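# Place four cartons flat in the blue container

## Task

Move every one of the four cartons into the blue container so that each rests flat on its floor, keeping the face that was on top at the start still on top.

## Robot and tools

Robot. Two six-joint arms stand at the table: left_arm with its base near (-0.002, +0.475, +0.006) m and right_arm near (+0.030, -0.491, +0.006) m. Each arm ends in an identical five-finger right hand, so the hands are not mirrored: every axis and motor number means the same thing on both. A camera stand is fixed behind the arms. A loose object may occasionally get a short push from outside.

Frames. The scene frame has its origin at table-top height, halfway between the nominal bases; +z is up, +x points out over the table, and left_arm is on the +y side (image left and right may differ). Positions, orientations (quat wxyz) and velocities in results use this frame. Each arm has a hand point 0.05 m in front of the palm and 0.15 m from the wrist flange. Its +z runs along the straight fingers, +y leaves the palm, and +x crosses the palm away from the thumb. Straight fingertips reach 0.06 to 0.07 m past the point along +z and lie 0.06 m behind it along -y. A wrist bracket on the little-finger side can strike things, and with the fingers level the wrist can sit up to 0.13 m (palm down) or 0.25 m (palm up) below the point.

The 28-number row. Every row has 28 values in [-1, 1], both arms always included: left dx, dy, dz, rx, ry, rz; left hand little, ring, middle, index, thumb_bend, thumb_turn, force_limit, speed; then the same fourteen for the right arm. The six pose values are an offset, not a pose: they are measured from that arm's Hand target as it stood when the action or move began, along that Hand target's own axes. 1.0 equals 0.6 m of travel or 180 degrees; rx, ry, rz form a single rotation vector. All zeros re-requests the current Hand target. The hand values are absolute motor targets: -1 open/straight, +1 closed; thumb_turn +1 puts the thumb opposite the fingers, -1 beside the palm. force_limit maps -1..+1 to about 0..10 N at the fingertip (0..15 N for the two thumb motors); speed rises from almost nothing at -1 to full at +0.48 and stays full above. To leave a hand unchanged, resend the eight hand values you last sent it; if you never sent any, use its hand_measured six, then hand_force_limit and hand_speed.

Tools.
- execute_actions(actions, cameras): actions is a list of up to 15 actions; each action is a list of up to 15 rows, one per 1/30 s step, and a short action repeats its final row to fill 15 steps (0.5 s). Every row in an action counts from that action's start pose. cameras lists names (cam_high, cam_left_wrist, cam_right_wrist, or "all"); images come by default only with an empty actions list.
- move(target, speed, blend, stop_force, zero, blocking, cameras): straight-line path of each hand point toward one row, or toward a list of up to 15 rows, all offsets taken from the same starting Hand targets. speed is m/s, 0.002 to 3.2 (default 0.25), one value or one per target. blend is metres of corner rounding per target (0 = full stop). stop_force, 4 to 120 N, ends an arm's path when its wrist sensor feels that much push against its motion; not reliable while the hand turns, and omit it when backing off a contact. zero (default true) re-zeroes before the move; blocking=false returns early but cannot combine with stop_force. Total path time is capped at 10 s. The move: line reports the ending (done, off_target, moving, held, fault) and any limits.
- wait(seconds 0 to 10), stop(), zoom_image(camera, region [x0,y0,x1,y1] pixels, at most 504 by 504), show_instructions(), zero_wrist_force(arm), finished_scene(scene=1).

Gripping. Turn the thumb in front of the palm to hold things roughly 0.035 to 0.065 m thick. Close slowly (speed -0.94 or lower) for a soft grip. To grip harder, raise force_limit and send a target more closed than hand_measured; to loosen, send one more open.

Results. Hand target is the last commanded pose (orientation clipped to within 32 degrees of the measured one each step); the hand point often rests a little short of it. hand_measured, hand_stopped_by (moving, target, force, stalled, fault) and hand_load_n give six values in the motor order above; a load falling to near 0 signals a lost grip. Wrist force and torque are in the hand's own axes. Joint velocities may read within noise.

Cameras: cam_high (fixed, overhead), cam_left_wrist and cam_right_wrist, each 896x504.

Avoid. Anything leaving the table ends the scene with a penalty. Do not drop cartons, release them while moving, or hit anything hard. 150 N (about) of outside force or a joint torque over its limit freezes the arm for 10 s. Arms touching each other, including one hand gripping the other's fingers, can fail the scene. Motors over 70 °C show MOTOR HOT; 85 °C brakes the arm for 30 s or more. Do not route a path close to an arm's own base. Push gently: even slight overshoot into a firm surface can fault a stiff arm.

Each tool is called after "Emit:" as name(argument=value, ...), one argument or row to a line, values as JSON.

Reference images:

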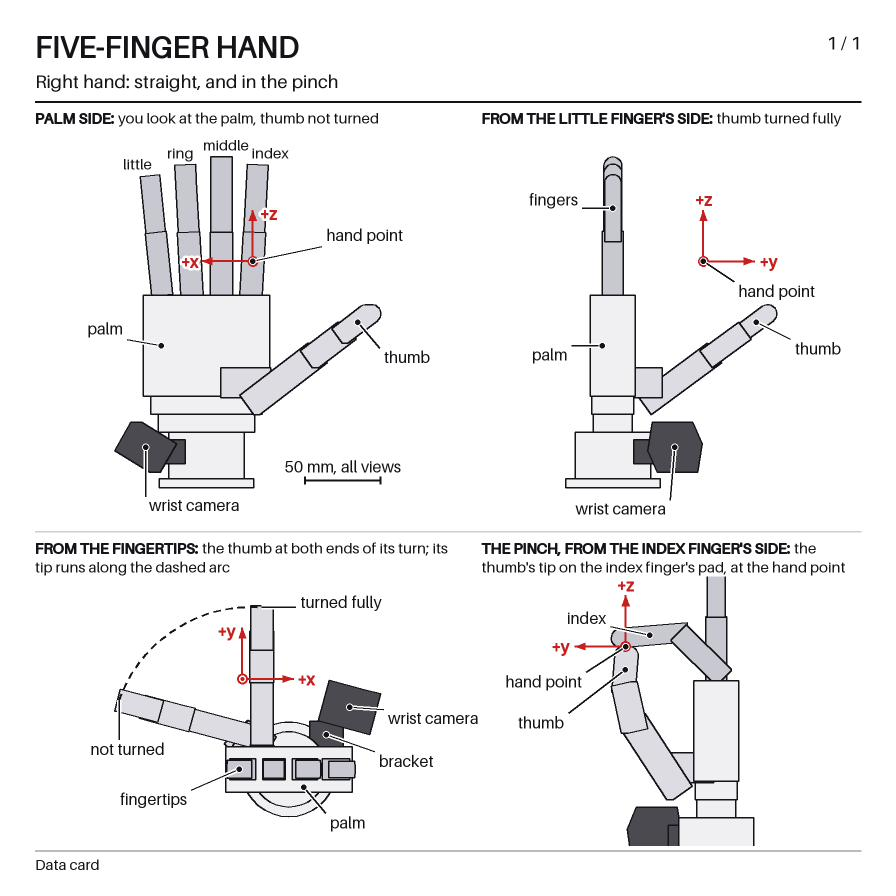

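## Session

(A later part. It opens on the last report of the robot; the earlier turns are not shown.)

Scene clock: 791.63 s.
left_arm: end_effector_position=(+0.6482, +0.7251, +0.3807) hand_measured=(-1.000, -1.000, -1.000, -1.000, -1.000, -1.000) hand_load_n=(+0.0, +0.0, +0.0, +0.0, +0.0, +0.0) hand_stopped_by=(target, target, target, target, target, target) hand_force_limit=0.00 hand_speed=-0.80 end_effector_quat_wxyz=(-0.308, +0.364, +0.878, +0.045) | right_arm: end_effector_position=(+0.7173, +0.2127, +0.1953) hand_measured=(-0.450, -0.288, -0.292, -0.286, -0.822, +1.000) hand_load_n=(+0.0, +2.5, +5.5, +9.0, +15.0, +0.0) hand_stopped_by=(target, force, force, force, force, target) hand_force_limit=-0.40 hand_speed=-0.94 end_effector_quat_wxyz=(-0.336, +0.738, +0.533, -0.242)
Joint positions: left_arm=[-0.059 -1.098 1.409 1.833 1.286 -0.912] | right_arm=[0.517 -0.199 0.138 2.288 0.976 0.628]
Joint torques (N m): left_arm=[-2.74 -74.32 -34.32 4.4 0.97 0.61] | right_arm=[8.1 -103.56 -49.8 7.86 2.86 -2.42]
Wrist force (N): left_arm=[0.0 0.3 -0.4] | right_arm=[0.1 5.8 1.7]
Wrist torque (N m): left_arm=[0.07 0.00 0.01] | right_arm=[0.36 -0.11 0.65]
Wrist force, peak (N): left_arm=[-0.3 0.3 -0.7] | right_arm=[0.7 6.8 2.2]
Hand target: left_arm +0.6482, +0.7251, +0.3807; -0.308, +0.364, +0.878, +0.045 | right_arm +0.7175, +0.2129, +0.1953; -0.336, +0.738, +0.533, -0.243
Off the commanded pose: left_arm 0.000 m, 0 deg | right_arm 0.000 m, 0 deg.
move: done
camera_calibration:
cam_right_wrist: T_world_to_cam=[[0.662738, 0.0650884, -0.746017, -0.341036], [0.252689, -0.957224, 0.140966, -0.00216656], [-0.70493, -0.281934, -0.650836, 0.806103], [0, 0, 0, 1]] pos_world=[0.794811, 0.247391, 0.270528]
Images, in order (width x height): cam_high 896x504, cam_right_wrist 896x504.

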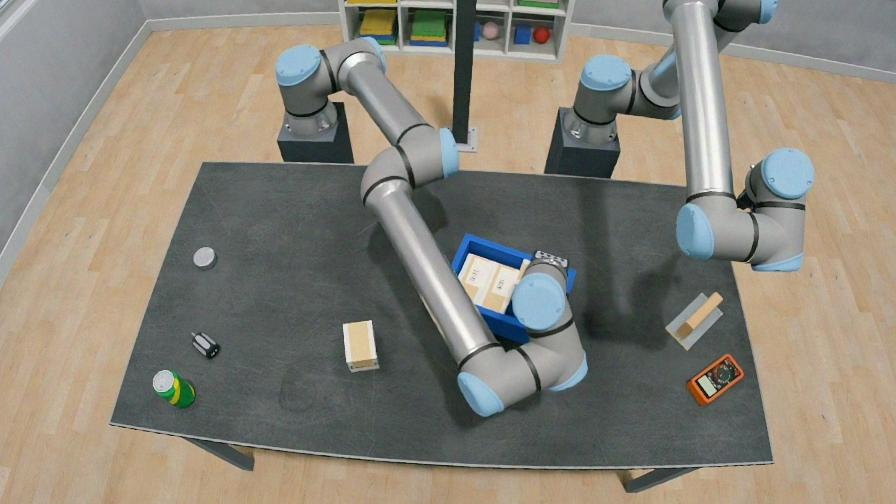

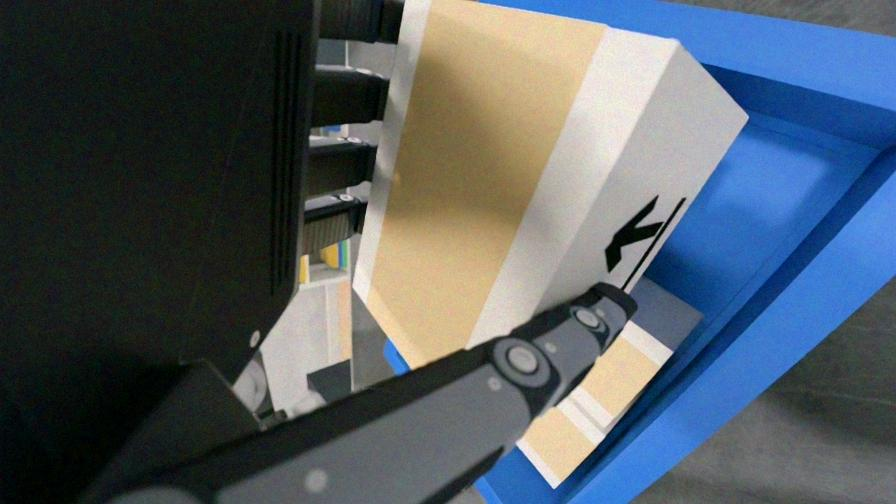

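Emit:
zoom_image(
  camera="cam_right_wrist",
  region=[460, 0, 896, 504],
)

Scaled by 1.000.

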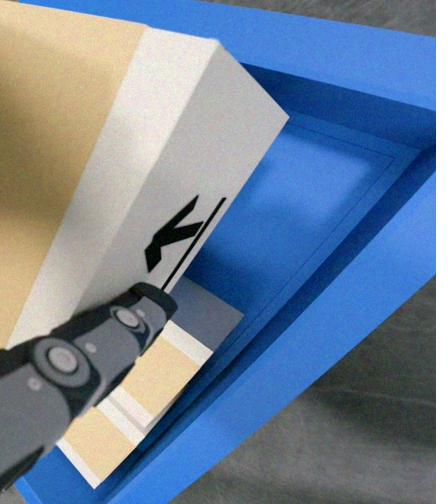

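Emit:
move(
  target=[0,0,0,0,0,0,-1,-1,-1,-1,-1,-1,0,-0.8,0,0.1601,0.1392,0,0,0,-0.45,-0.22,-0.26,-0.26,-0.6,1,-0.4,-0.94],
  speed=0.08,
  stop_force=9,
  cameras=["cam_high", "cam_right_wrist"],
)

Scene clock: 805.77 s.
left_arm: end_effector_position=(+0.6482, +0.7251, +0.3807) hand_measured=(-1.000, -1.000, -1.000, -1.000, -1.000, -1.000) hand_load_n=(-0.5, +0.0, +0.0, +0.0, +0.0, +0.0) hand_stopped_by=(target, target, target, target, target, target) hand_force_limit=0.00 hand_speed=-0.80 end_effector_quat_wxyz=(-0.308, +0.364, +0.878, +0.045) | right_arm: end_effector_position=(+0.7176, +0.2129, +0.0681) hand_measured=(-0.450, -0.288, -0.292, -0.286, -0.822, +1.000) hand_load_n=(+0.0, +2.5, +5.5, +8.5, +15.0, +0.0) hand_stopped_by=(target, force, force, force, force, target) hand_force_limit=-0.40 hand_speed=-0.94 end_effector_quat_wxyz=(-0.336, +0.738, +0.533, -0.243)
Joint positions: left_arm=[-0.059 -1.098 1.409 1.833 1.286 -0.912] | right_arm=[0.517 -0.164 0.289 2.102 0.977 0.628]
Joint torques (N m): left_arm=[-2.56 -72.65 -34.13 4.44 1.05 0.69] | right_arm=[-5.78 -106.98 -49.93 1.16 -4.07 1.37]
Wrist force (N): left_arm=[0.2 0.1 -0.2] | right_arm=[-0.1 5.3 1.9]
Wrist torque (N m): left_arm=[0.02 -0.03 0.00] | right_arm=[0.28 -0.11 0.62]
Wrist force, peak (N): left_arm=[0.2 0.5 -0.7] | right_arm=[0.0 6.0 2.5]
Hand target: left_arm +0.6482, +0.7251, +0.3807; -0.308, +0.364, +0.878, +0.045 | right_arm +0.7176, +0.2129, +0.0681; -0.336, +0.738, +0.533, -0.243
Off the commanded pose: left_arm 0.000 m, 0 deg | right_arm 0.000 m, 0 deg.
move: done
camera_calibration:
cam_right_wrist: T_world_to_cam=[[0.662473, 0.0648824, -0.746271, -0.435922], [0.253121, -0.957032, 0.141492, 0.0155209], [-0.705024, -0.282632, -0.650431, 0.723738], [0, 0, 0, 1]] pos_world=[0.795111, 0.247689, 0.14323]
Images, in order (width x height): cam_high 896x504, cam_right_wrist 896x504.

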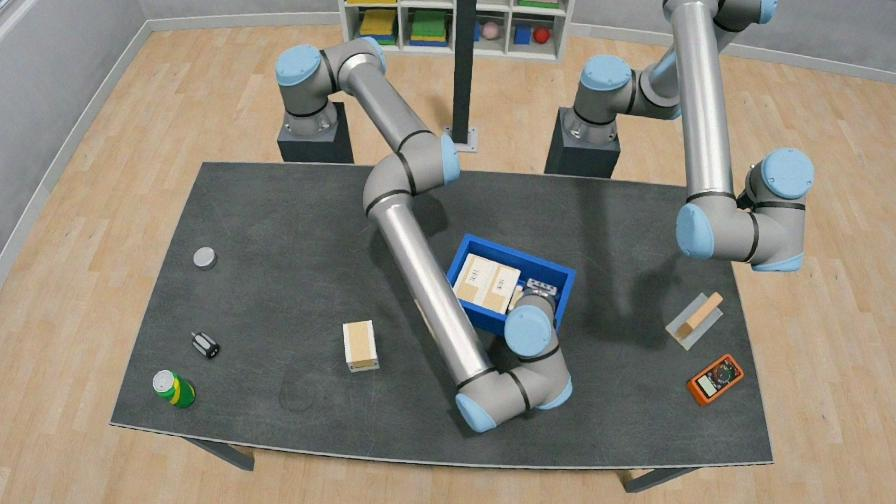

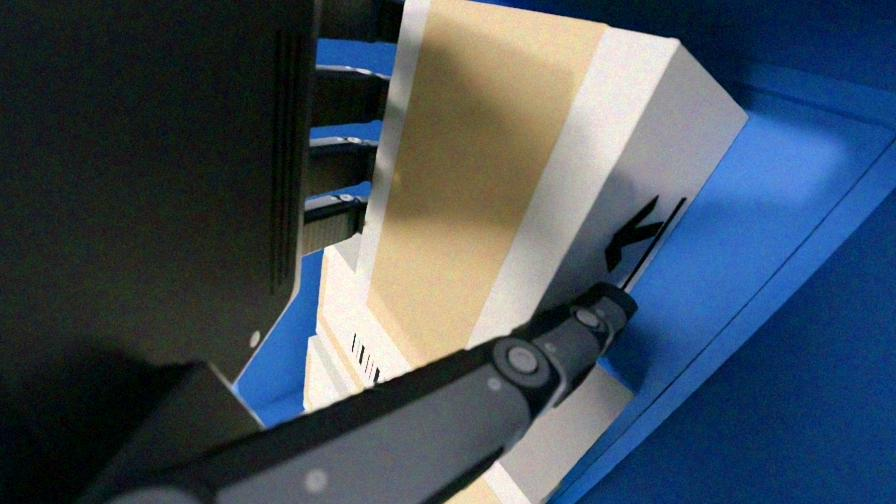

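Emit:
move(
  target=[0,0,0,0,0,0,-1,-1,-1,-1,-1,-1,0,-0.8,0,0.0126,0.0109,0,0,0,-0.45,-0.22,-0.26,-0.26,-0.6,1,-0.4,-0.94],
  speed=0.015,
  stop_force=5,
  cameras=["cam_right_wrist"],
)

Scene clock: 809.97 s.
left_arm: end_effector_position=(+0.6482, +0.7251, +0.3807) hand_measured=(-1.000, -1.000, -1.000, -1.000, -1.000, -1.000) hand_load_n=(+0.0, +0.0, +0.0, +0.0, +0.0, +0.0) hand_stopped_by=(target, target, target, target, target, target) hand_force_limit=0.00 hand_speed=-0.80 end_effector_quat_wxyz=(-0.308, +0.364, +0.878, +0.045) | right_arm: end_effector_position=(+0.7176, +0.2129, +0.0627) hand_measured=(-0.450, -0.288, -0.292, -0.286, -0.822, +1.000) hand_load_n=(+0.0, +2.5, +5.5, +9.0, +15.0, +0.5) hand_stopped_by=(target, force, force, force, force, target) hand_force_limit=-0.40 hand_speed=-0.94 end_effector_quat_wxyz=(-0.336, +0.738, +0.533, -0.243)
Joint positions: left_arm=[-0.059 -1.098 1.409 1.833 1.286 -0.912] | right_arm=[0.517 -0.16 0.29 2.097 0.977 0.628]
Joint torques (N m): left_arm=[-2.84 -73.18 -34.78 4.49 1.13 0.67] | right_arm=[3.75 -143.75 -48.74 6.88 -2.08 1.13]
Wrist force (N): left_arm=[0.1 -0.1 -0.2] | right_arm=[-0.7 2.8 -0.9]
Wrist torque (N m): left_arm=[0.00 -0.01 0.00] | right_arm=[0.16 -0.06 0.58]
Wrist force, peak (N): left_arm=[-0.3 0.6 -0.7] | right_arm=[-2.0 -6.6 -7.8]
Hand target: left_arm +0.6482, +0.7251, +0.3807; -0.308, +0.364, +0.878, +0.045 | right_arm +0.7176, +0.2129, +0.0628; -0.336, +0.738, +0.533, -0.243 (not the last commanded pose)
Off the commanded pose: left_arm 0.000 m, 0 deg | right_arm 0.005 m, 0 deg.
move: contact (right_arm)
camera_calibration:
cam_right_wrist: T_world_to_cam=[[0.662473, 0.0648824, -0.746271, -0.439811], [0.253121, -0.957032, 0.141492, 0.0162961], [-0.705024, -0.282632, -0.650431, 0.720221], [0, 0, 0, 1]] pos_world=[0.795011, 0.247689, 0.13793]
Images, in order (width x height): cam_right_wrist 896x504.

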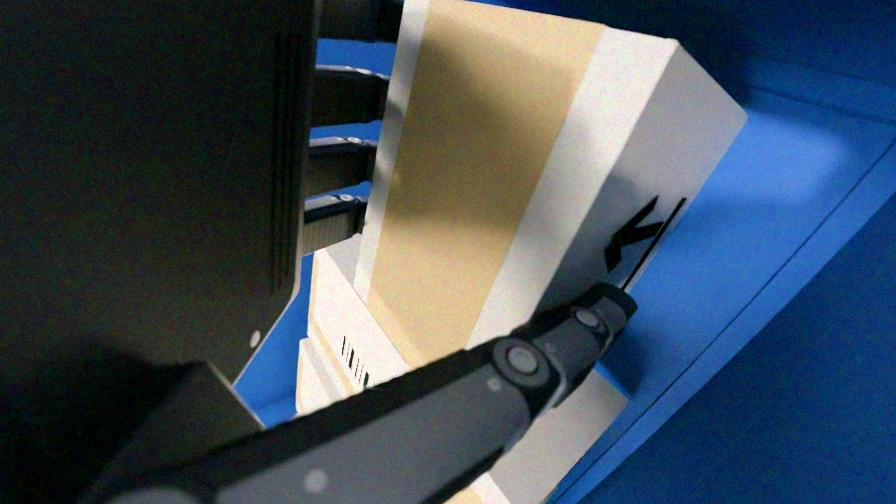

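Emit:
move(
  target=[
    [0,0,0,0,0,0,-1,-1,-1,-1,-1,-1,0,-0.8,0,0,0,0,0,0,-0.5,-0.5,-0.5,-0.5,-1,1,-0.4,-0.5],
    [0,0,0,0,0,0,-1,-1,-1,-1,-1,-1,0,-0.8,0,-0.1258,-0.1094,0,0,0,-0.5,-0.5,-0.5,-0.5,-1,1,-0.4,-0.5],
  ],
  speed=0.1,
  cameras=["cam_high", "cam_right_wrist"],
)

Scene clock: 814.00 s.
left_arm: end_effector_position=(+0.6482, +0.7251, +0.3807) hand_measured=(-1.000, -1.000, -1.000, -1.000, -1.000, -1.000) hand_load_n=(+0.0, +0.0, +0.0, +0.0, +0.0, +0.0) hand_stopped_by=(target, target, target, target, target, target) hand_force_limit=0.00 hand_speed=-0.80 end_effector_quat_wxyz=(-0.308, +0.364, +0.878, +0.045) | right_arm: end_effector_position=(+0.7175, +0.2129, +0.1628) hand_measured=(-0.500, -0.500, -0.500, -0.500, -1.000, +1.000) hand_load_n=(-0.5, +0.0, +0.0, +0.0, +0.0, +0.0) hand_stopped_by=(target, target, target, target, target, target) hand_force_limit=-0.40 hand_speed=-0.50 end_effector_quat_wxyz=(-0.336, +0.738, +0.533, -0.242)
Joint positions: left_arm=[-0.059 -1.098 1.409 1.833 1.286 -0.912] | right_arm=[0.517 -0.204 0.206 2.226 0.977 0.628]
Joint torques (N m): left_arm=[-3.51 -74.17 -33.91 4.5 1.21 0.65] | right_arm=[-14.18 -100.42 -47.44 6.57 3.34 -1.64]
Wrist force (N): left_arm=[0.0 0.2 -0.5] | right_arm=[0.1 3.0 -0.5]
Wrist torque (N m): left_arm=[0.06 0.01 0.00] | right_arm=[0.29 -0.05 0.57]
Wrist force, peak (N): left_arm=[-0.3 0.3 -0.7] | right_arm=[0.0 3.7 -1.0]
Hand target: left_arm +0.6482, +0.7251, +0.3807; -0.308, +0.364, +0.878, +0.045 | right_arm +0.7175, +0.2129, +0.1628; -0.336, +0.738, +0.533, -0.243
Off the commanded pose: left_arm 0.000 m, 0 deg | right_arm 0.000 m, 0 deg.
move: done
camera_calibration:
cam_right_wrist: T_world_to_cam=[[0.662459, 0.0649556, -0.746277, -0.365189], [0.253103, -0.957054, 0.141374, 0.00219533], [-0.705044, -0.28254, -0.650449, 0.785261], [0, 0, 0, 1]] pos_world=[0.795011, 0.247689, 0.237929]
Images, in order (width x height): cam_high 896x504, cam_right_wrist 896x504.

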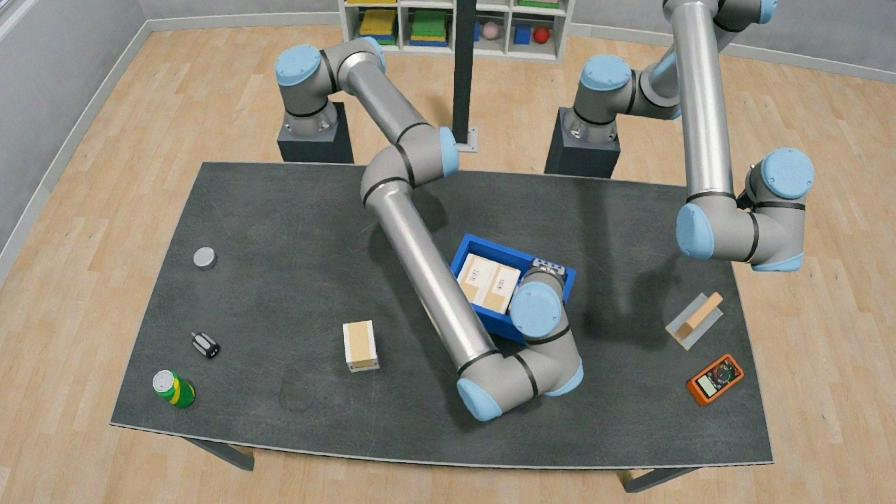

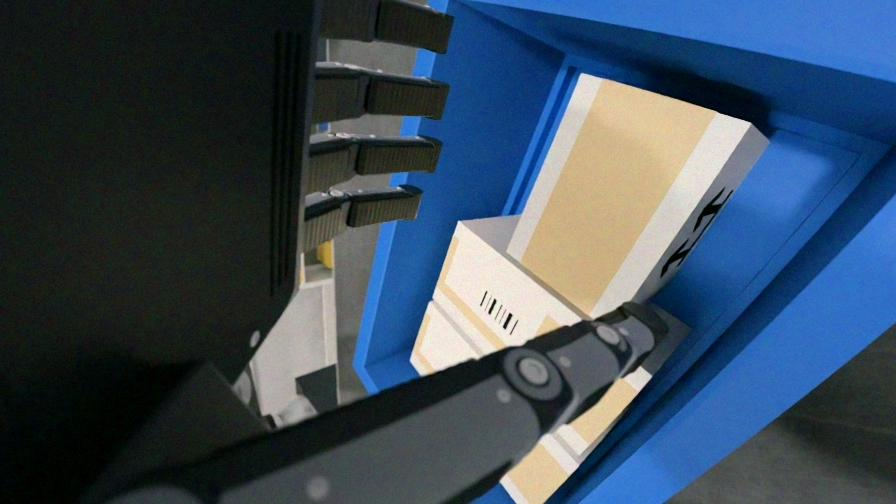

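Emit:
move(
  target=[
    [0,0,0,0,0,0,-1,-1,-1,-1,-1,-1,0,-0.8,0,0,0,0,0,0,-0.264,-0.282,-0.288,-0.28,0.8,1,-0.5,-0.2],
    [0,0,0,0,0,0,-1,-1,-1,-1,-1,-1,0,-0.8,-0.0267,-0.0105,0.0121,0,0,0,-0.264,-0.282,-0.288,-0.28,0.8,1,-0.5,-0.2],
  ],
  speed=[0.1, 0.1],
)

Emit:
move(
  target=[0,0,0,0,0,0,-1,-1,-1,-1,-1,-1,0,-0.8,0,0.1268,0.1102,0,0,0,-0.264,-0.282,-0.288,-0.28,0.8,1,-0.5,-0.2],
  speed=0.08,
  stop_force=7,
  cameras=["cam_high", "cam_right_wrist"],
)

Scene clock: 823.20 s.
left_arm: end_effector_position=(+0.6482, +0.7251, +0.3807) hand_measured=(-1.000, -1.000, -1.000, -1.000, -1.000, -1.000) hand_load_n=(+0.0, -0.5, +0.0, +0.0, +0.0, +0.0) hand_stopped_by=(target, target, target, target, target, target) hand_force_limit=0.00 hand_speed=-0.80 end_effector_quat_wxyz=(-0.308, +0.364, +0.878, +0.045) | right_arm: end_effector_position=(+0.7034, +0.2008, +0.1628) hand_measured=(-0.264, -0.282, -0.288, -0.280, +0.800, +1.000) hand_load_n=(+0.0, +0.0, +0.0, +0.0, +1.0, +0.0) hand_stopped_by=(target, target, target, target, target, target) hand_force_limit=-0.50 hand_speed=-0.20 end_effector_quat_wxyz=(-0.336, +0.738, +0.533, -0.243)
Joint positions: left_arm=[-0.059 -1.098 1.409 1.833 1.286 -0.912] | right_arm=[0.514 -0.306 0.413 2.122 0.979 0.625]
Joint torques (N m): left_arm=[-2.67 -73.39 -34.23 4.3 0.96 0.83] | right_arm=[-14.52 -140.26 -29.69 0.08 -4.64 -2.38]
Wrist force (N): left_arm=[0.3 -0.4 -0.4] | right_arm=[-0.4 2.8 -0.5]
Wrist torque (N m): left_arm=[-0.03 -0.04 0.00] | right_arm=[0.23 -0.01 0.54]
Wrist force, peak (N): left_arm=[0.0 0.8 -0.3] | right_arm=[-0.2 3.5 -0.7]
Hand target: left_arm +0.6482, +0.7251, +0.3807; -0.308, +0.364, +0.878, +0.045 | right_arm +0.7034, +0.2007, +0.1628; -0.336, +0.738, +0.533, -0.243
Off the commanded pose: left_arm 0.000 m, 0 deg | right_arm 0.000 m, 0 deg.
move: done

Scene clock: 825.60 s.
left_arm: end_effector_position=(+0.6482, +0.7251, +0.3807) hand_measured=(-1.000, -1.000, -1.000, -1.000, -1.000, -1.000) hand_load_n=(+0.0, +0.0, +0.0, +0.0, +0.0, +0.0) hand_stopped_by=(target, target, target, target, target, target) hand_force_limit=0.00 hand_speed=-0.80 end_effector_quat_wxyz=(-0.308, +0.364, +0.878, +0.045) | right_arm: end_effector_position=(+0.7035, +0.2007, +0.0620) hand_measured=(-0.264, -0.282, -0.288, -0.280, +0.800, +1.000) hand_load_n=(+0.0, +0.0, +0.0, +0.0, +1.0, +0.5) hand_stopped_by=(target, target, target, target, target, target) hand_force_limit=-0.50 hand_speed=-0.20 end_effector_quat_wxyz=(-0.336, +0.738, +0.533, -0.243)
Joint positions: left_arm=[-0.059 -1.098 1.409 1.833 1.286 -0.912] | right_arm=[0.513 -0.242 0.462 2.009 0.979 0.625]
Joint torques (N m): left_arm=[-3.01 -74.02 -34.1 4.42 0.94 0.75] | right_arm=[-3.8 -100.04 -47.38 0.29 -0.35 1.32]
Wrist force (N): left_arm=[0.2 0.1 -0.2] | right_arm=[-0.3 3.1 -0.4]
Wrist torque (N m): left_arm=[0.03 -0.03 0.01] | right_arm=[0.28 -0.02 0.54]
Wrist force, peak (N): left_arm=[0.0 0.5 -0.6] | right_arm=[-0.3 3.5 0.0]
Hand target: left_arm +0.6482, +0.7251, +0.3807; -0.308, +0.364, +0.878, +0.045 | right_arm +0.7034, +0.2007, +0.0620; -0.336, +0.738, +0.533, -0.243
Off the commanded pose: left_arm 0.000 m, 0 deg | right_arm 0.000 m, 0 deg.
move: done
camera_calibration:
cam_right_wrist: T_world_to_cam=[[0.662473, 0.0648824, -0.746271, -0.430276], [0.253121, -0.957032, 0.141492, 0.00830252], [-0.705024, -0.282632, -0.650431, 0.706311], [0, 0, 0, 1]] pos_world=[0.780911, 0.235489, 0.13713]
Images, in order (width x height): cam_high 896x504, cam_right_wrist 896x504.

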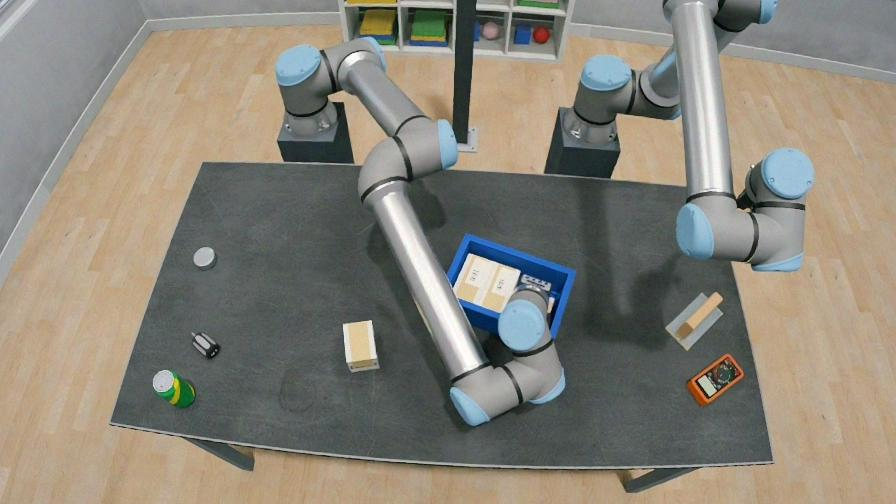

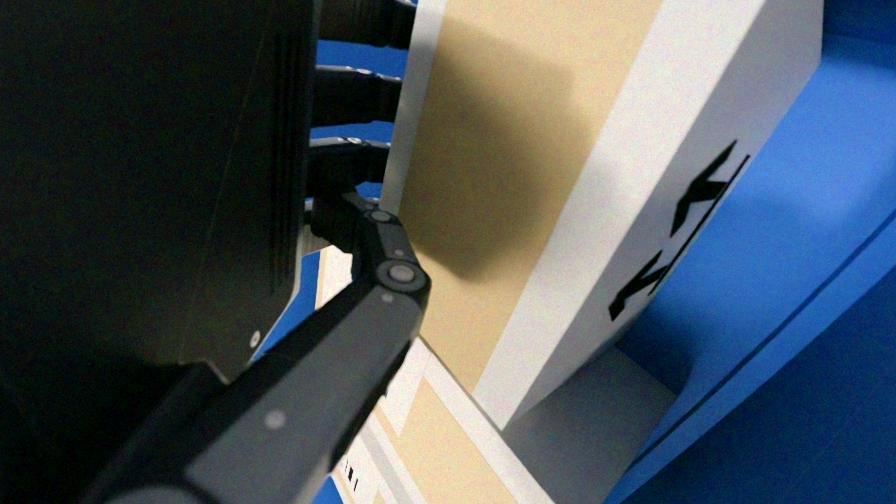

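Emit:
move(
  target=[0,0,0,0,0,0,-1,-1,-1,-1,-1,-1,0,-0.8,0,0.0416,-0.0478,0,0,0,-0.264,-0.282,-0.288,-0.28,0.8,1,-0.5,-0.2],
  speed=0.03,
  stop_force=5,
  cameras=["cam_high", "cam_right_wrist"],
)

Scene clock: 830.40 s.
left_arm: end_effector_position=(+0.6482, +0.7251, +0.3807) hand_measured=(-1.000, -1.000, -1.000, -1.000, -1.000, -1.000) hand_load_n=(+0.0, +0.0, +0.0, +0.0, +0.0, +0.0) hand_stopped_by=(target, target, target, target, target, target) hand_force_limit=0.00 hand_speed=-0.80 end_effector_quat_wxyz=(-0.308, +0.364, +0.878, +0.045) | right_arm: end_effector_position=(+0.7395, +0.1888, +0.0620) hand_measured=(-0.264, -0.282, -0.288, -0.280, +0.800, +1.000) hand_load_n=(+1.0, +0.0, +0.0, +1.0, +1.0, +0.0) hand_stopped_by=(target, target, target, target, target, target) hand_force_limit=-0.50 hand_speed=-0.20 end_effector_quat_wxyz=(-0.336, +0.738, +0.533, -0.243)
Joint positions: left_arm=[-0.059 -1.098 1.409 1.833 1.286 -0.912] | right_arm=[0.488 -0.15 0.274 2.119 0.995 0.6]
Joint torques (N m): left_arm=[-3.58 -74.58 -34.58 4.49 1.11 0.68] | right_arm=[-14.11 -104.24 -47.79 7.02 3.26 -2.21]
Wrist force (N): left_arm=[-0.2 0.1 -0.4] | right_arm=[-0.3 1.5 0.0]
Wrist torque (N m): left_arm=[0.03 0.05 -0.02] | right_arm=[0.24 -0.07 0.51]
Wrist force, peak (N): left_arm=[-0.1 0.2 -0.7] | right_arm=[-0.4 3.6 -0.2]
Hand target: left_arm +0.6482, +0.7251, +0.3807; -0.308, +0.364, +0.878, +0.045 | right_arm +0.7395, +0.1888, +0.0620; -0.336, +0.738, +0.533, -0.243
Off the commanded pose: left_arm 0.000 m, 0 deg | right_arm 0.000 m, 0 deg.
move: done
camera_calibration:
cam_right_wrist: T_world_to_cam=[[0.662473, 0.0648824, -0.746271, -0.453419], [0.253121, -0.957032, 0.141492, -0.0122238], [-0.705024, -0.282632, -0.650431, 0.728399], [0, 0, 0, 1]] pos_world=[0.817011, 0.223589, 0.13713]
Images, in order (width x height): cam_high 896x504, cam_right_wrist 896x504.

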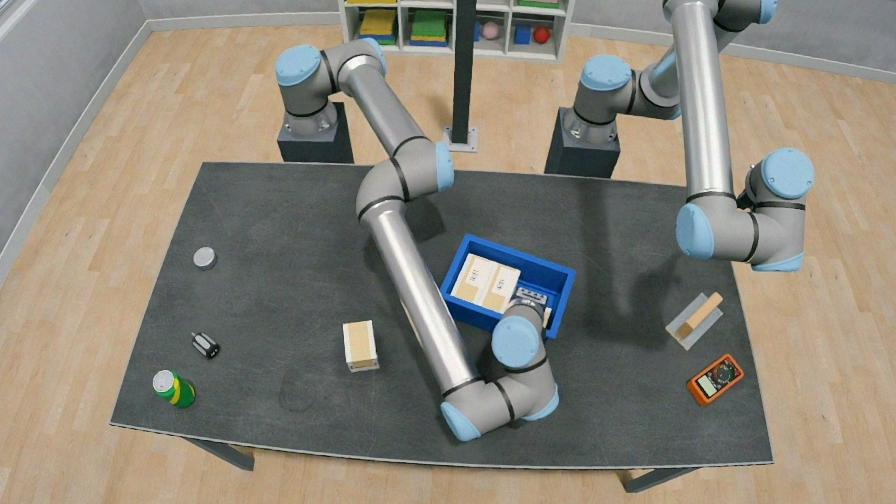

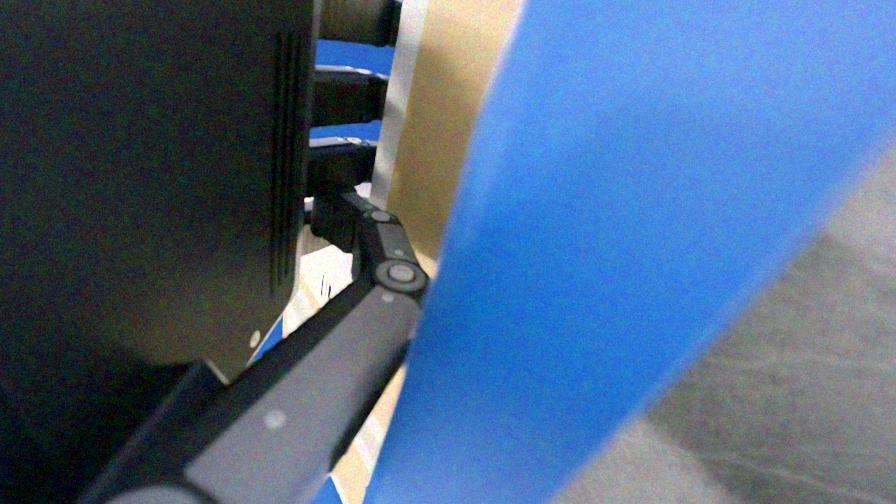

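Emit:
move(
  target=[0,0,0,0,0,0,-1,-1,-1,-1,-1,-1,0,-0.8,0,0.0044,-0.005,0,0,0,-0.264,-0.282,-0.288,-0.28,0.8,1,-0.5,-0.2],
  speed=0.02,
  stop_force=4,
  cameras=["cam_high"],
)

Scene clock: 833.03 s.
left_arm: end_effector_position=(+0.6482, +0.7251, +0.3807) hand_measured=(-1.000, -1.000, -1.000, -1.000, -1.000, -1.000) hand_load_n=(+0.0, +0.0, +0.0, +0.0, +0.0, +0.0) hand_stopped_by=(target, target, target, target, target, target) hand_force_limit=0.00 hand_speed=-0.80 end_effector_quat_wxyz=(-0.308, +0.364, +0.878, +0.045) | right_arm: end_effector_position=(+0.7433, +0.1875, +0.0619) hand_measured=(-0.264, -0.282, -0.288, -0.280, +0.800, +1.000) hand_load_n=(+0.0, +0.0, +1.0, +5.5, +1.0, +0.5) hand_stopped_by=(target, target, target, target, target, target) hand_force_limit=-0.50 hand_speed=-0.20 end_effector_quat_wxyz=(-0.336, +0.738, +0.533, -0.243)
Joint positions: left_arm=[-0.059 -1.098 1.409 1.833 1.286 -0.912] | right_arm=[0.485 -0.136 0.245 2.135 0.996 0.598]
Joint torques (N m): left_arm=[-2.67 -74.85 -34.28 4.53 1.22 0.69] | right_arm=[-18.84 -103.84 -48.36 6.04 4.01 -2.4]
Wrist force (N): left_arm=[-0.3 0.1 -0.4] | right_arm=[-0.8 -1.0 2.1]
Wrist torque (N m): left_arm=[0.04 0.05 -0.02] | right_arm=[0.32 -0.06 0.57]
Wrist force, peak (N): left_arm=[-0.1 0.4 -0.8] | right_arm=[-0.8 -1.5 2.3]
Hand target: left_arm +0.6482, +0.7251, +0.3807; -0.308, +0.364, +0.878, +0.045 | right_arm +0.7433, +0.1875, +0.0619; -0.336, +0.738, +0.533, -0.243
Off the commanded pose: left_arm 0.000 m, 0 deg | right_arm 0.000 m, 0 deg.
move: done
Images, in order (width x height): cam_high 896x504.

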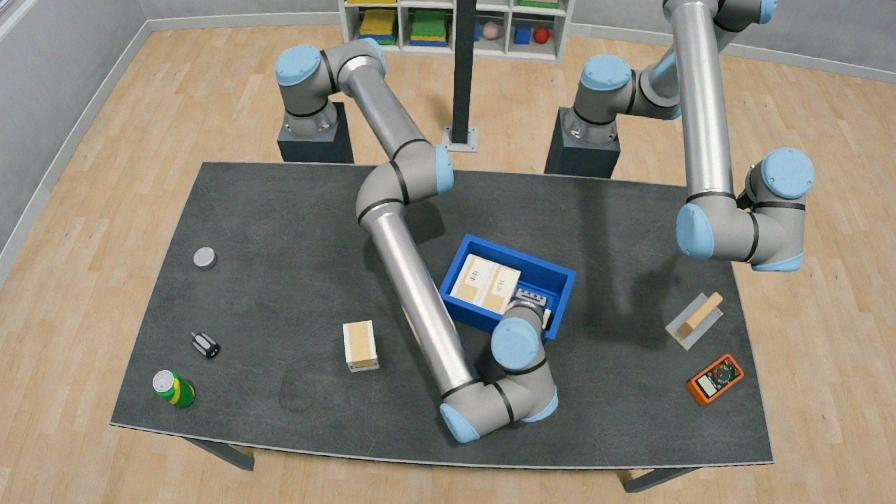

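Emit:
move(
  target=[
    [0,0,0,0,0,0,-1,-1,-1,-1,-1,-1,0,-0.8,0,-0.0044,0.005,0,0,0,-0.264,-0.282,-0.288,-0.28,0.8,1,-0.5,-0.2],
    [0,0,0,0,0,0,-1,-1,-1,-1,-1,-1,0,-0.8,0,-0.1705,-0.1394,0,0,0,-0.264,-0.282,-0.288,-0.28,0.8,1,-0.5,-0.2],
  ],
  speed=[0.05, 0.12],
  cameras=["cam_high", "cam_right_wrist"],
)

Scene clock: 837.33 s.
left_arm: end_effector_position=(+0.6482, +0.7251, +0.3807) hand_measured=(-1.000, -1.000, -1.000, -1.000, -1.000, -1.000) hand_load_n=(+0.0, +0.0, +0.0, +0.0, +0.0, +0.0) hand_stopped_by=(target, target, target, target, target, target) hand_force_limit=0.00 hand_speed=-0.80 end_effector_quat_wxyz=(-0.308, +0.364, +0.878, +0.045) | right_arm: end_effector_position=(+0.7394, +0.1887, +0.1940) hand_measured=(-0.264, -0.282, -0.288, -0.280, +0.800, +1.000) hand_load_n=(+0.0, +0.0, +0.0, +0.0, +1.0, +0.5) hand_stopped_by=(target, target, target, target, target, target) hand_force_limit=-0.50 hand_speed=-0.20 end_effector_quat_wxyz=(-0.336, +0.738, +0.533, -0.242)
Joint positions: left_arm=[-0.059 -1.098 1.409 1.833 1.286 -0.912] | right_arm=[0.487 -0.179 0.102 2.32 0.995 0.6]
Joint torques (N m): left_arm=[-2.59 -73.69 -34.48 4.39 1.03 0.76] | right_arm=[6.03 -102.05 -46.98 6.95 3.58 -1.11]
Wrist force (N): left_arm=[0.2 0.1 -0.2] | right_arm=[0.0 3.1 0.0]
Wrist torque (N m): left_arm=[0.01 -0.03 0.01] | right_arm=[0.23 -0.03 0.36]
Wrist force, peak (N): left_arm=[0.3 -0.2 -0.7] | right_arm=[-0.1 3.5 0.8]
Hand target: left_arm +0.6482, +0.7251, +0.3807; -0.308, +0.364, +0.878, +0.045 | right_arm +0.7395, +0.1887, +0.1940; -0.336, +0.738, +0.533, -0.243
Off the commanded pose: left_arm 0.000 m, 0 deg | right_arm 0.000 m, 0 deg.
move: done
camera_calibration:
cam_right_wrist: T_world_to_cam=[[0.66252, 0.0649818, -0.74622, -0.354907], [0.252959, -0.957112, 0.141239, -0.0308474], [-0.705038, -0.282337, -0.650544, 0.814105], [0, 0, 0, 1]] pos_world=[0.816911, 0.22339, 0.269129]
Images, in order (width x height): cam_high 896x504, cam_right_wrist 896x504.

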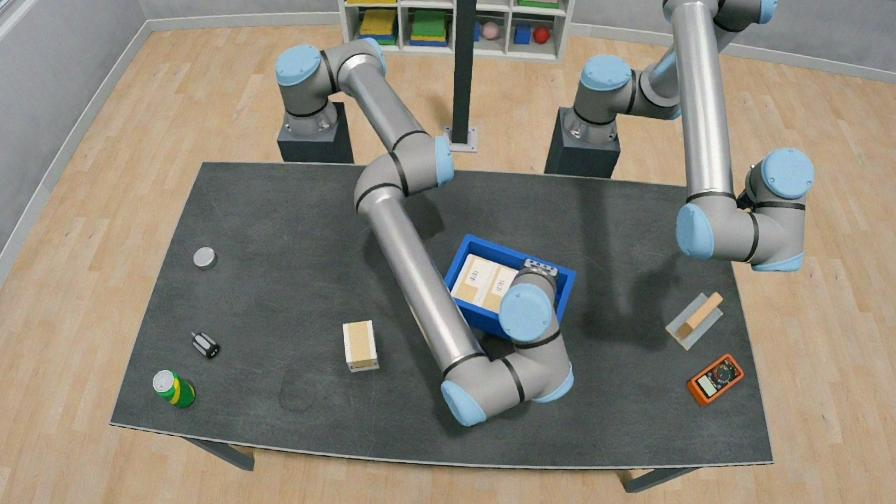

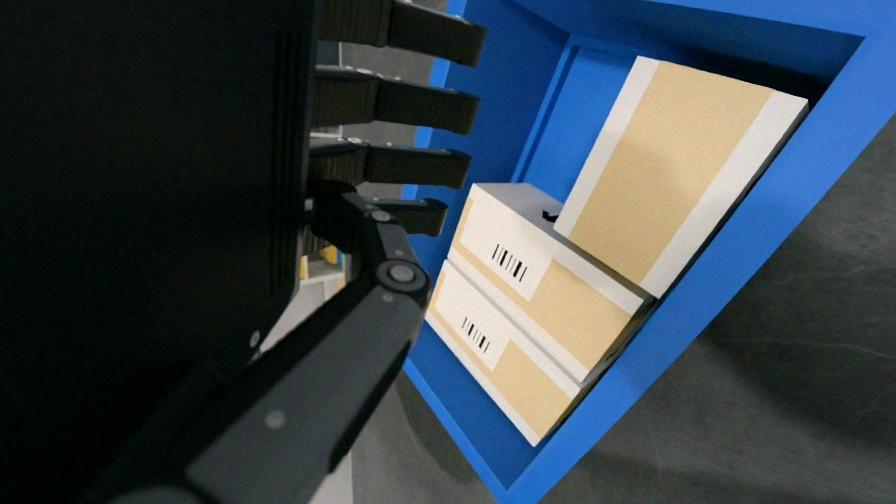

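Emit:
zoom_image(
  camera="cam_right_wrist",
  region=[400, 0, 830, 470],
)

Emit:
zoom_image(
  camera="cam_high",
  region=[430, 225, 590, 355],
)

Scaled by 1.072 from the camera's 896x504 image, which has a finer 1280x720 frame.

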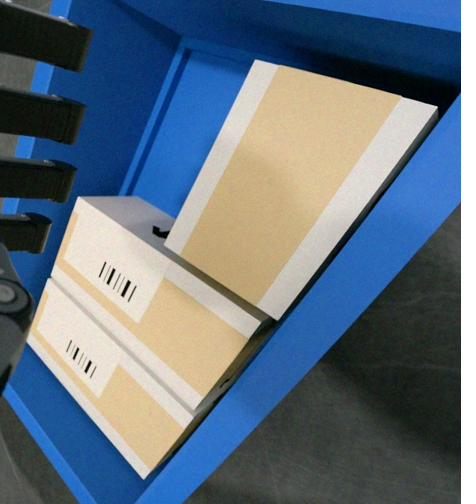

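Scaled by 3.150 from the camera's 896x504 image, which has a finer 1280x720 frame.

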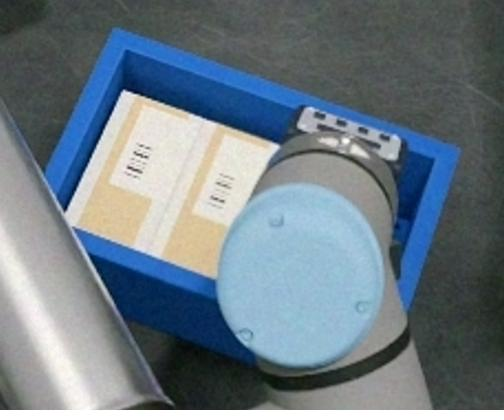

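Emit:
move(
  target=[
    [0,0,0,0,0,0,-1,-1,-1,-1,-1,-1,0,-0.8,0,-0.0252,-0.0219,0,0,0,-0.62,-0.62,-0.62,-0.62,-1,1,-0.4,-0.1],
    [0,0,0,0,0,0,-1,-1,-1,-1,-1,-1,0,-0.8,-0.554,0.2143,-0.2617,0,0.2436,0.2118,-0.62,-0.62,-0.62,-0.62,-1,1,-0.4,-0.1],
  ],
  speed=[0.15, 0.3],
  cameras=["cam_high", "cam_right_wrist"],
)

Scene clock: 861.93 s.
left_arm: end_effector_position=(+0.6482, +0.7251, +0.3807) hand_measured=(-1.000, -1.000, -1.000, -1.000, -1.000, -1.000) hand_load_n=(+0.0, +0.0, +0.0, +0.0, +0.0, -0.5) hand_stopped_by=(target, target, target, target, target, target) hand_force_limit=0.00 hand_speed=-0.80 end_effector_quat_wxyz=(-0.308, +0.364, +0.878, +0.045) | right_arm: end_effector_position=(+0.8273, -0.1905, +0.2000) hand_measured=(-0.620, -0.620, -0.620, -0.620, -1.000, +1.000) hand_load_n=(+0.0, +0.0, +0.0, +0.0, +0.0, +0.0) hand_stopped_by=(target, target, target, target, target, target) hand_force_limit=-0.40 hand_speed=-0.10 end_effector_quat_wxyz=(-0.412, +0.904, +0.108, -0.049)
Joint positions: left_arm=[-0.059 -1.098 1.409 1.833 1.286 -0.912] | right_arm=[-0.026 -0.752 1.146 1.469 0.755 1.179]
Joint torques (N m): left_arm=[-3.43 -72.67 -34.76 4.64 1.16 0.75] | right_arm=[-18.44 -118.12 -27.05 0.52 -5 1.66]
Wrist force (N): left_arm=[0.0 0.3 -0.3] | right_arm=[-0.2 2.9 -0.3]
Wrist torque (N m): left_arm=[0.05 0.00 0.00] | right_arm=[0.12 0.00 0.24]
Wrist force, peak (N): left_arm=[0.3 0.3 -0.8] | right_arm=[-0.7 4.1 -1.5]
Hand target: left_arm +0.6482, +0.7251, +0.3807; -0.308, +0.364, +0.878, +0.045 | right_arm +0.8273, -0.1906, +0.2000; -0.412, +0.904, +0.107, -0.049
Off the commanded pose: left_arm 0.000 m, 0 deg | right_arm 0.000 m, 0 deg.
elbow stopped short (right arm): the move would have taken joint 3 (elbow) straighter than the controller allows.
move: done
camera_calibration:
cam_right_wrist: T_world_to_cam=[[0.405305, -0.527723, -0.746482, -0.284031], [-0.678464, -0.720921, 0.141279, 0.398797], [-0.612711, 0.4492, -0.650234, 0.835846], [0, 0, 0, 1]] pos_world=[0.897821, -0.237851, 0.27513]
Images, in order (width x height): cam_high 896x504, cam_right_wrist 896x504.

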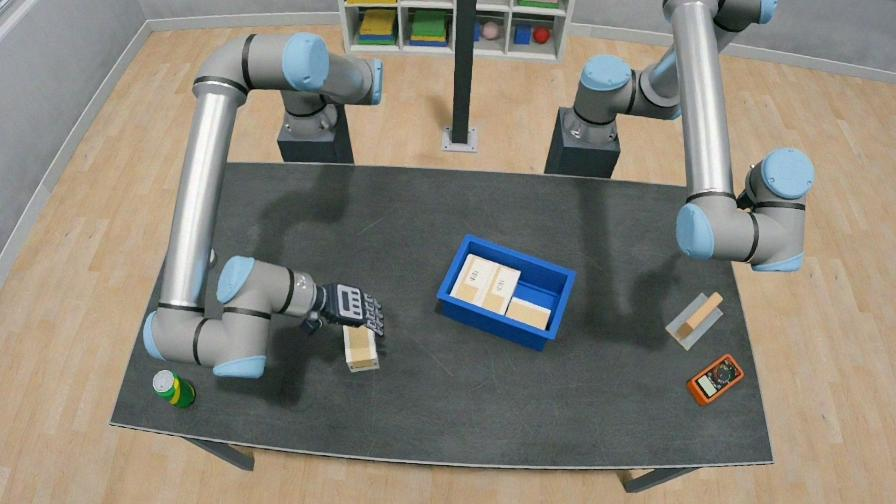

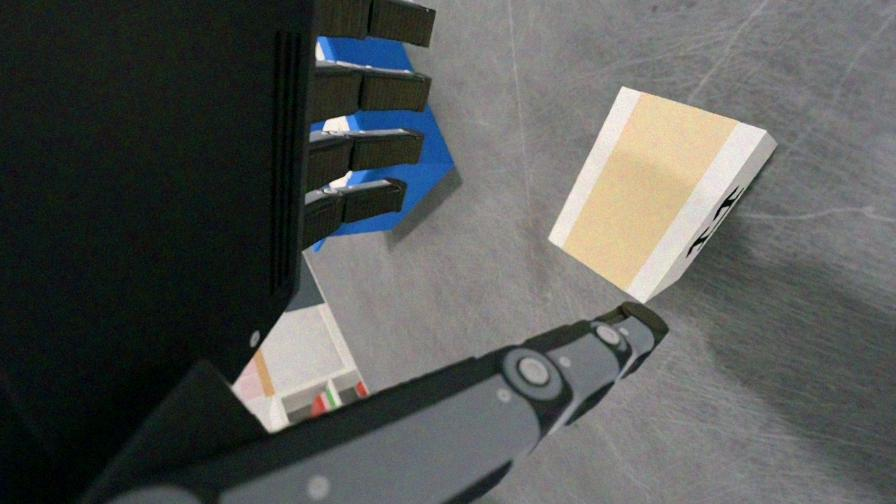

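Emit:
zoom_image(
  camera="cam_high",
  region=[430, 225, 590, 355],
)

Emit:
zoom_image(
  camera="cam_right_wrist",
  region=[530, 60, 800, 330],
)

Scaled by 3.150 from the camera's 896x504 image, which has a finer 1280x720 frame.

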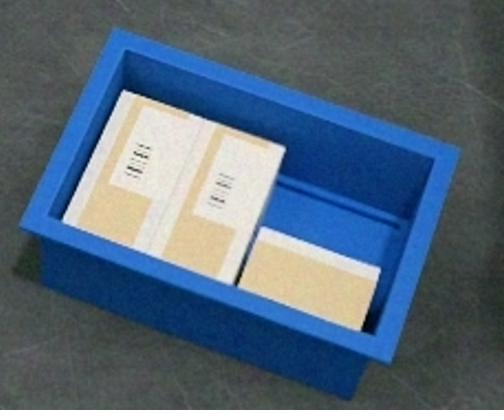

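Scaled by 1.867 from the camera's 896x504 image, which has a finer 1280x720 frame.

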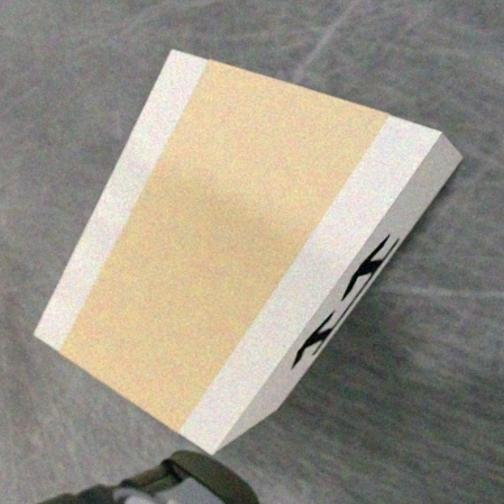

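Emit:
move(
  target=[
    [0,0,0,0,0,0,-1,-1,-1,-1,-1,-1,0,-0.8,0.002,-0.0011,0.0013,-0.0167,0,0,-0.62,-0.62,-0.62,-0.62,-1,1,-0.4,-0.1],
    [0,0,0,0,0,0,-1,-1,-1,-1,-1,-1,0,-0.8,0.002,0.1719,0.1517,-0.0167,0,0,-0.62,-0.62,-0.62,-0.62,-1,1,-0.4,-0.1],
  ],
  speed=[0.1, 0.1],
  stop_force=7,
  cameras=["cam_high", "cam_right_wrist"],
)

Scene clock: 881.13 s.
left_arm: end_effector_position=(+0.6482, +0.7251, +0.3807) hand_measured=(-1.000, -1.000, -1.000, -1.000, -1.000, -1.000) hand_load_n=(+0.0, +0.0, +0.0, +0.0, +0.0, +0.0) hand_stopped_by=(target, target, target, target, target, target) hand_force_limit=0.00 hand_speed=-0.80 end_effector_quat_wxyz=(-0.308, +0.364, +0.878, +0.045) | right_arm: end_effector_position=(+0.8283, -0.1893, +0.0624) hand_measured=(-0.620, -0.620, -0.620, -0.620, -1.000, +1.000) hand_load_n=(+0.0, +0.0, +0.0, +0.0, +0.5, +0.0) hand_stopped_by=(target, target, target, target, target, target) hand_force_limit=-0.40 hand_speed=-0.10 end_effector_quat_wxyz=(-0.388, +0.914, +0.109, -0.046)
Joint positions: left_arm=[-0.059 -1.098 1.409 1.833 1.286 -0.912] | right_arm=[-0.012 -0.649 1.193 1.277 0.8 1.219]
Joint torques (N m): left_arm=[-2.93 -74.39 -34.17 4.45 1.24 0.75] | right_arm=[8.26 -82.75 -23.81 0.61 -2.58 2.27]
Wrist force (N): left_arm=[-0.2 0.1 -0.3] | right_arm=[0.6 2.7 0.1]
Wrist torque (N m): left_arm=[0.03 0.03 -0.02] | right_arm=[0.10 -0.11 0.32]
Wrist force, peak (N): left_arm=[0.1 0.3 -0.7] | right_arm=[-0.5 3.7 -0.5]
Hand target: left_arm +0.6482, +0.7251, +0.3807; -0.308, +0.364, +0.878, +0.045 | right_arm +0.8283, -0.1893, +0.0624; -0.388, +0.914, +0.109, -0.046
Off the commanded pose: left_arm 0.000 m, 0 deg | right_arm 0.000 m, 0 deg.
move: done
camera_calibration:
cam_right_wrist: T_world_to_cam=[[0.41408, -0.56516, -0.713535, -0.403005], [-0.680706, -0.712687, 0.16946, 0.421362], [-0.604299, 0.415538, -0.679817, 0.734986], [0, 0, 0, 1]] pos_world=[0.897852, -0.232877, 0.140694]
Images, in order (width x height): cam_high 896x504, cam_right_wrist 896x504.

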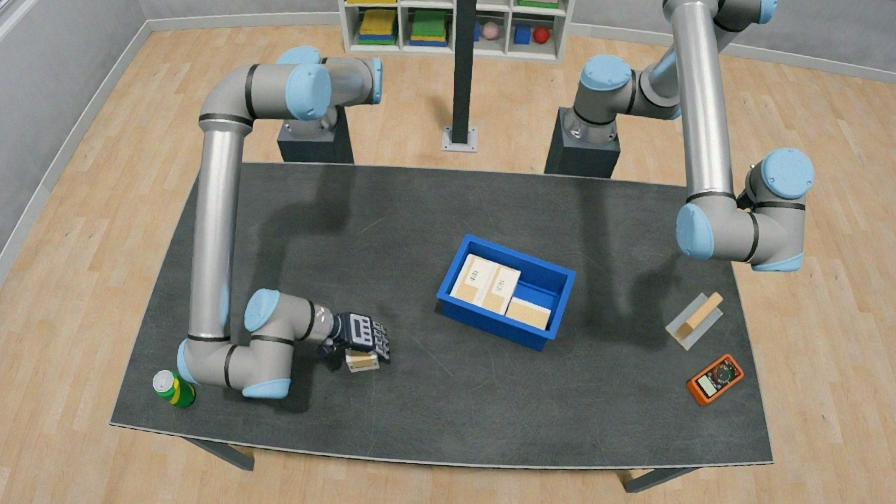

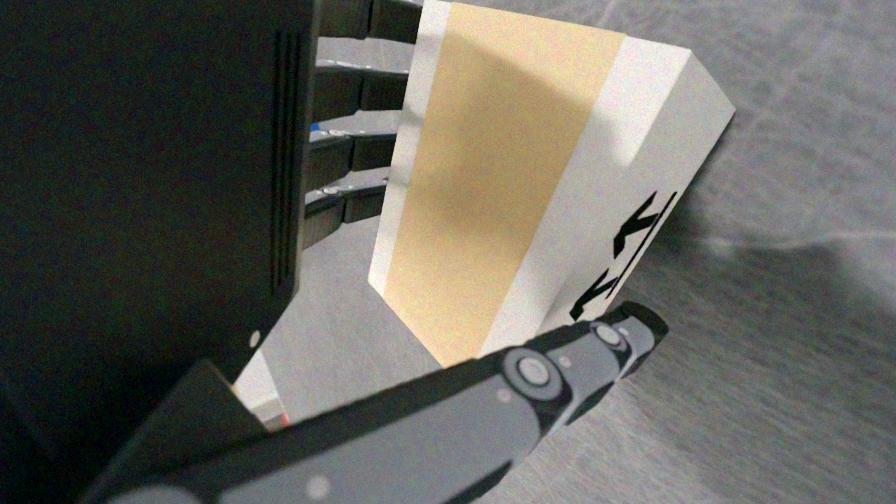

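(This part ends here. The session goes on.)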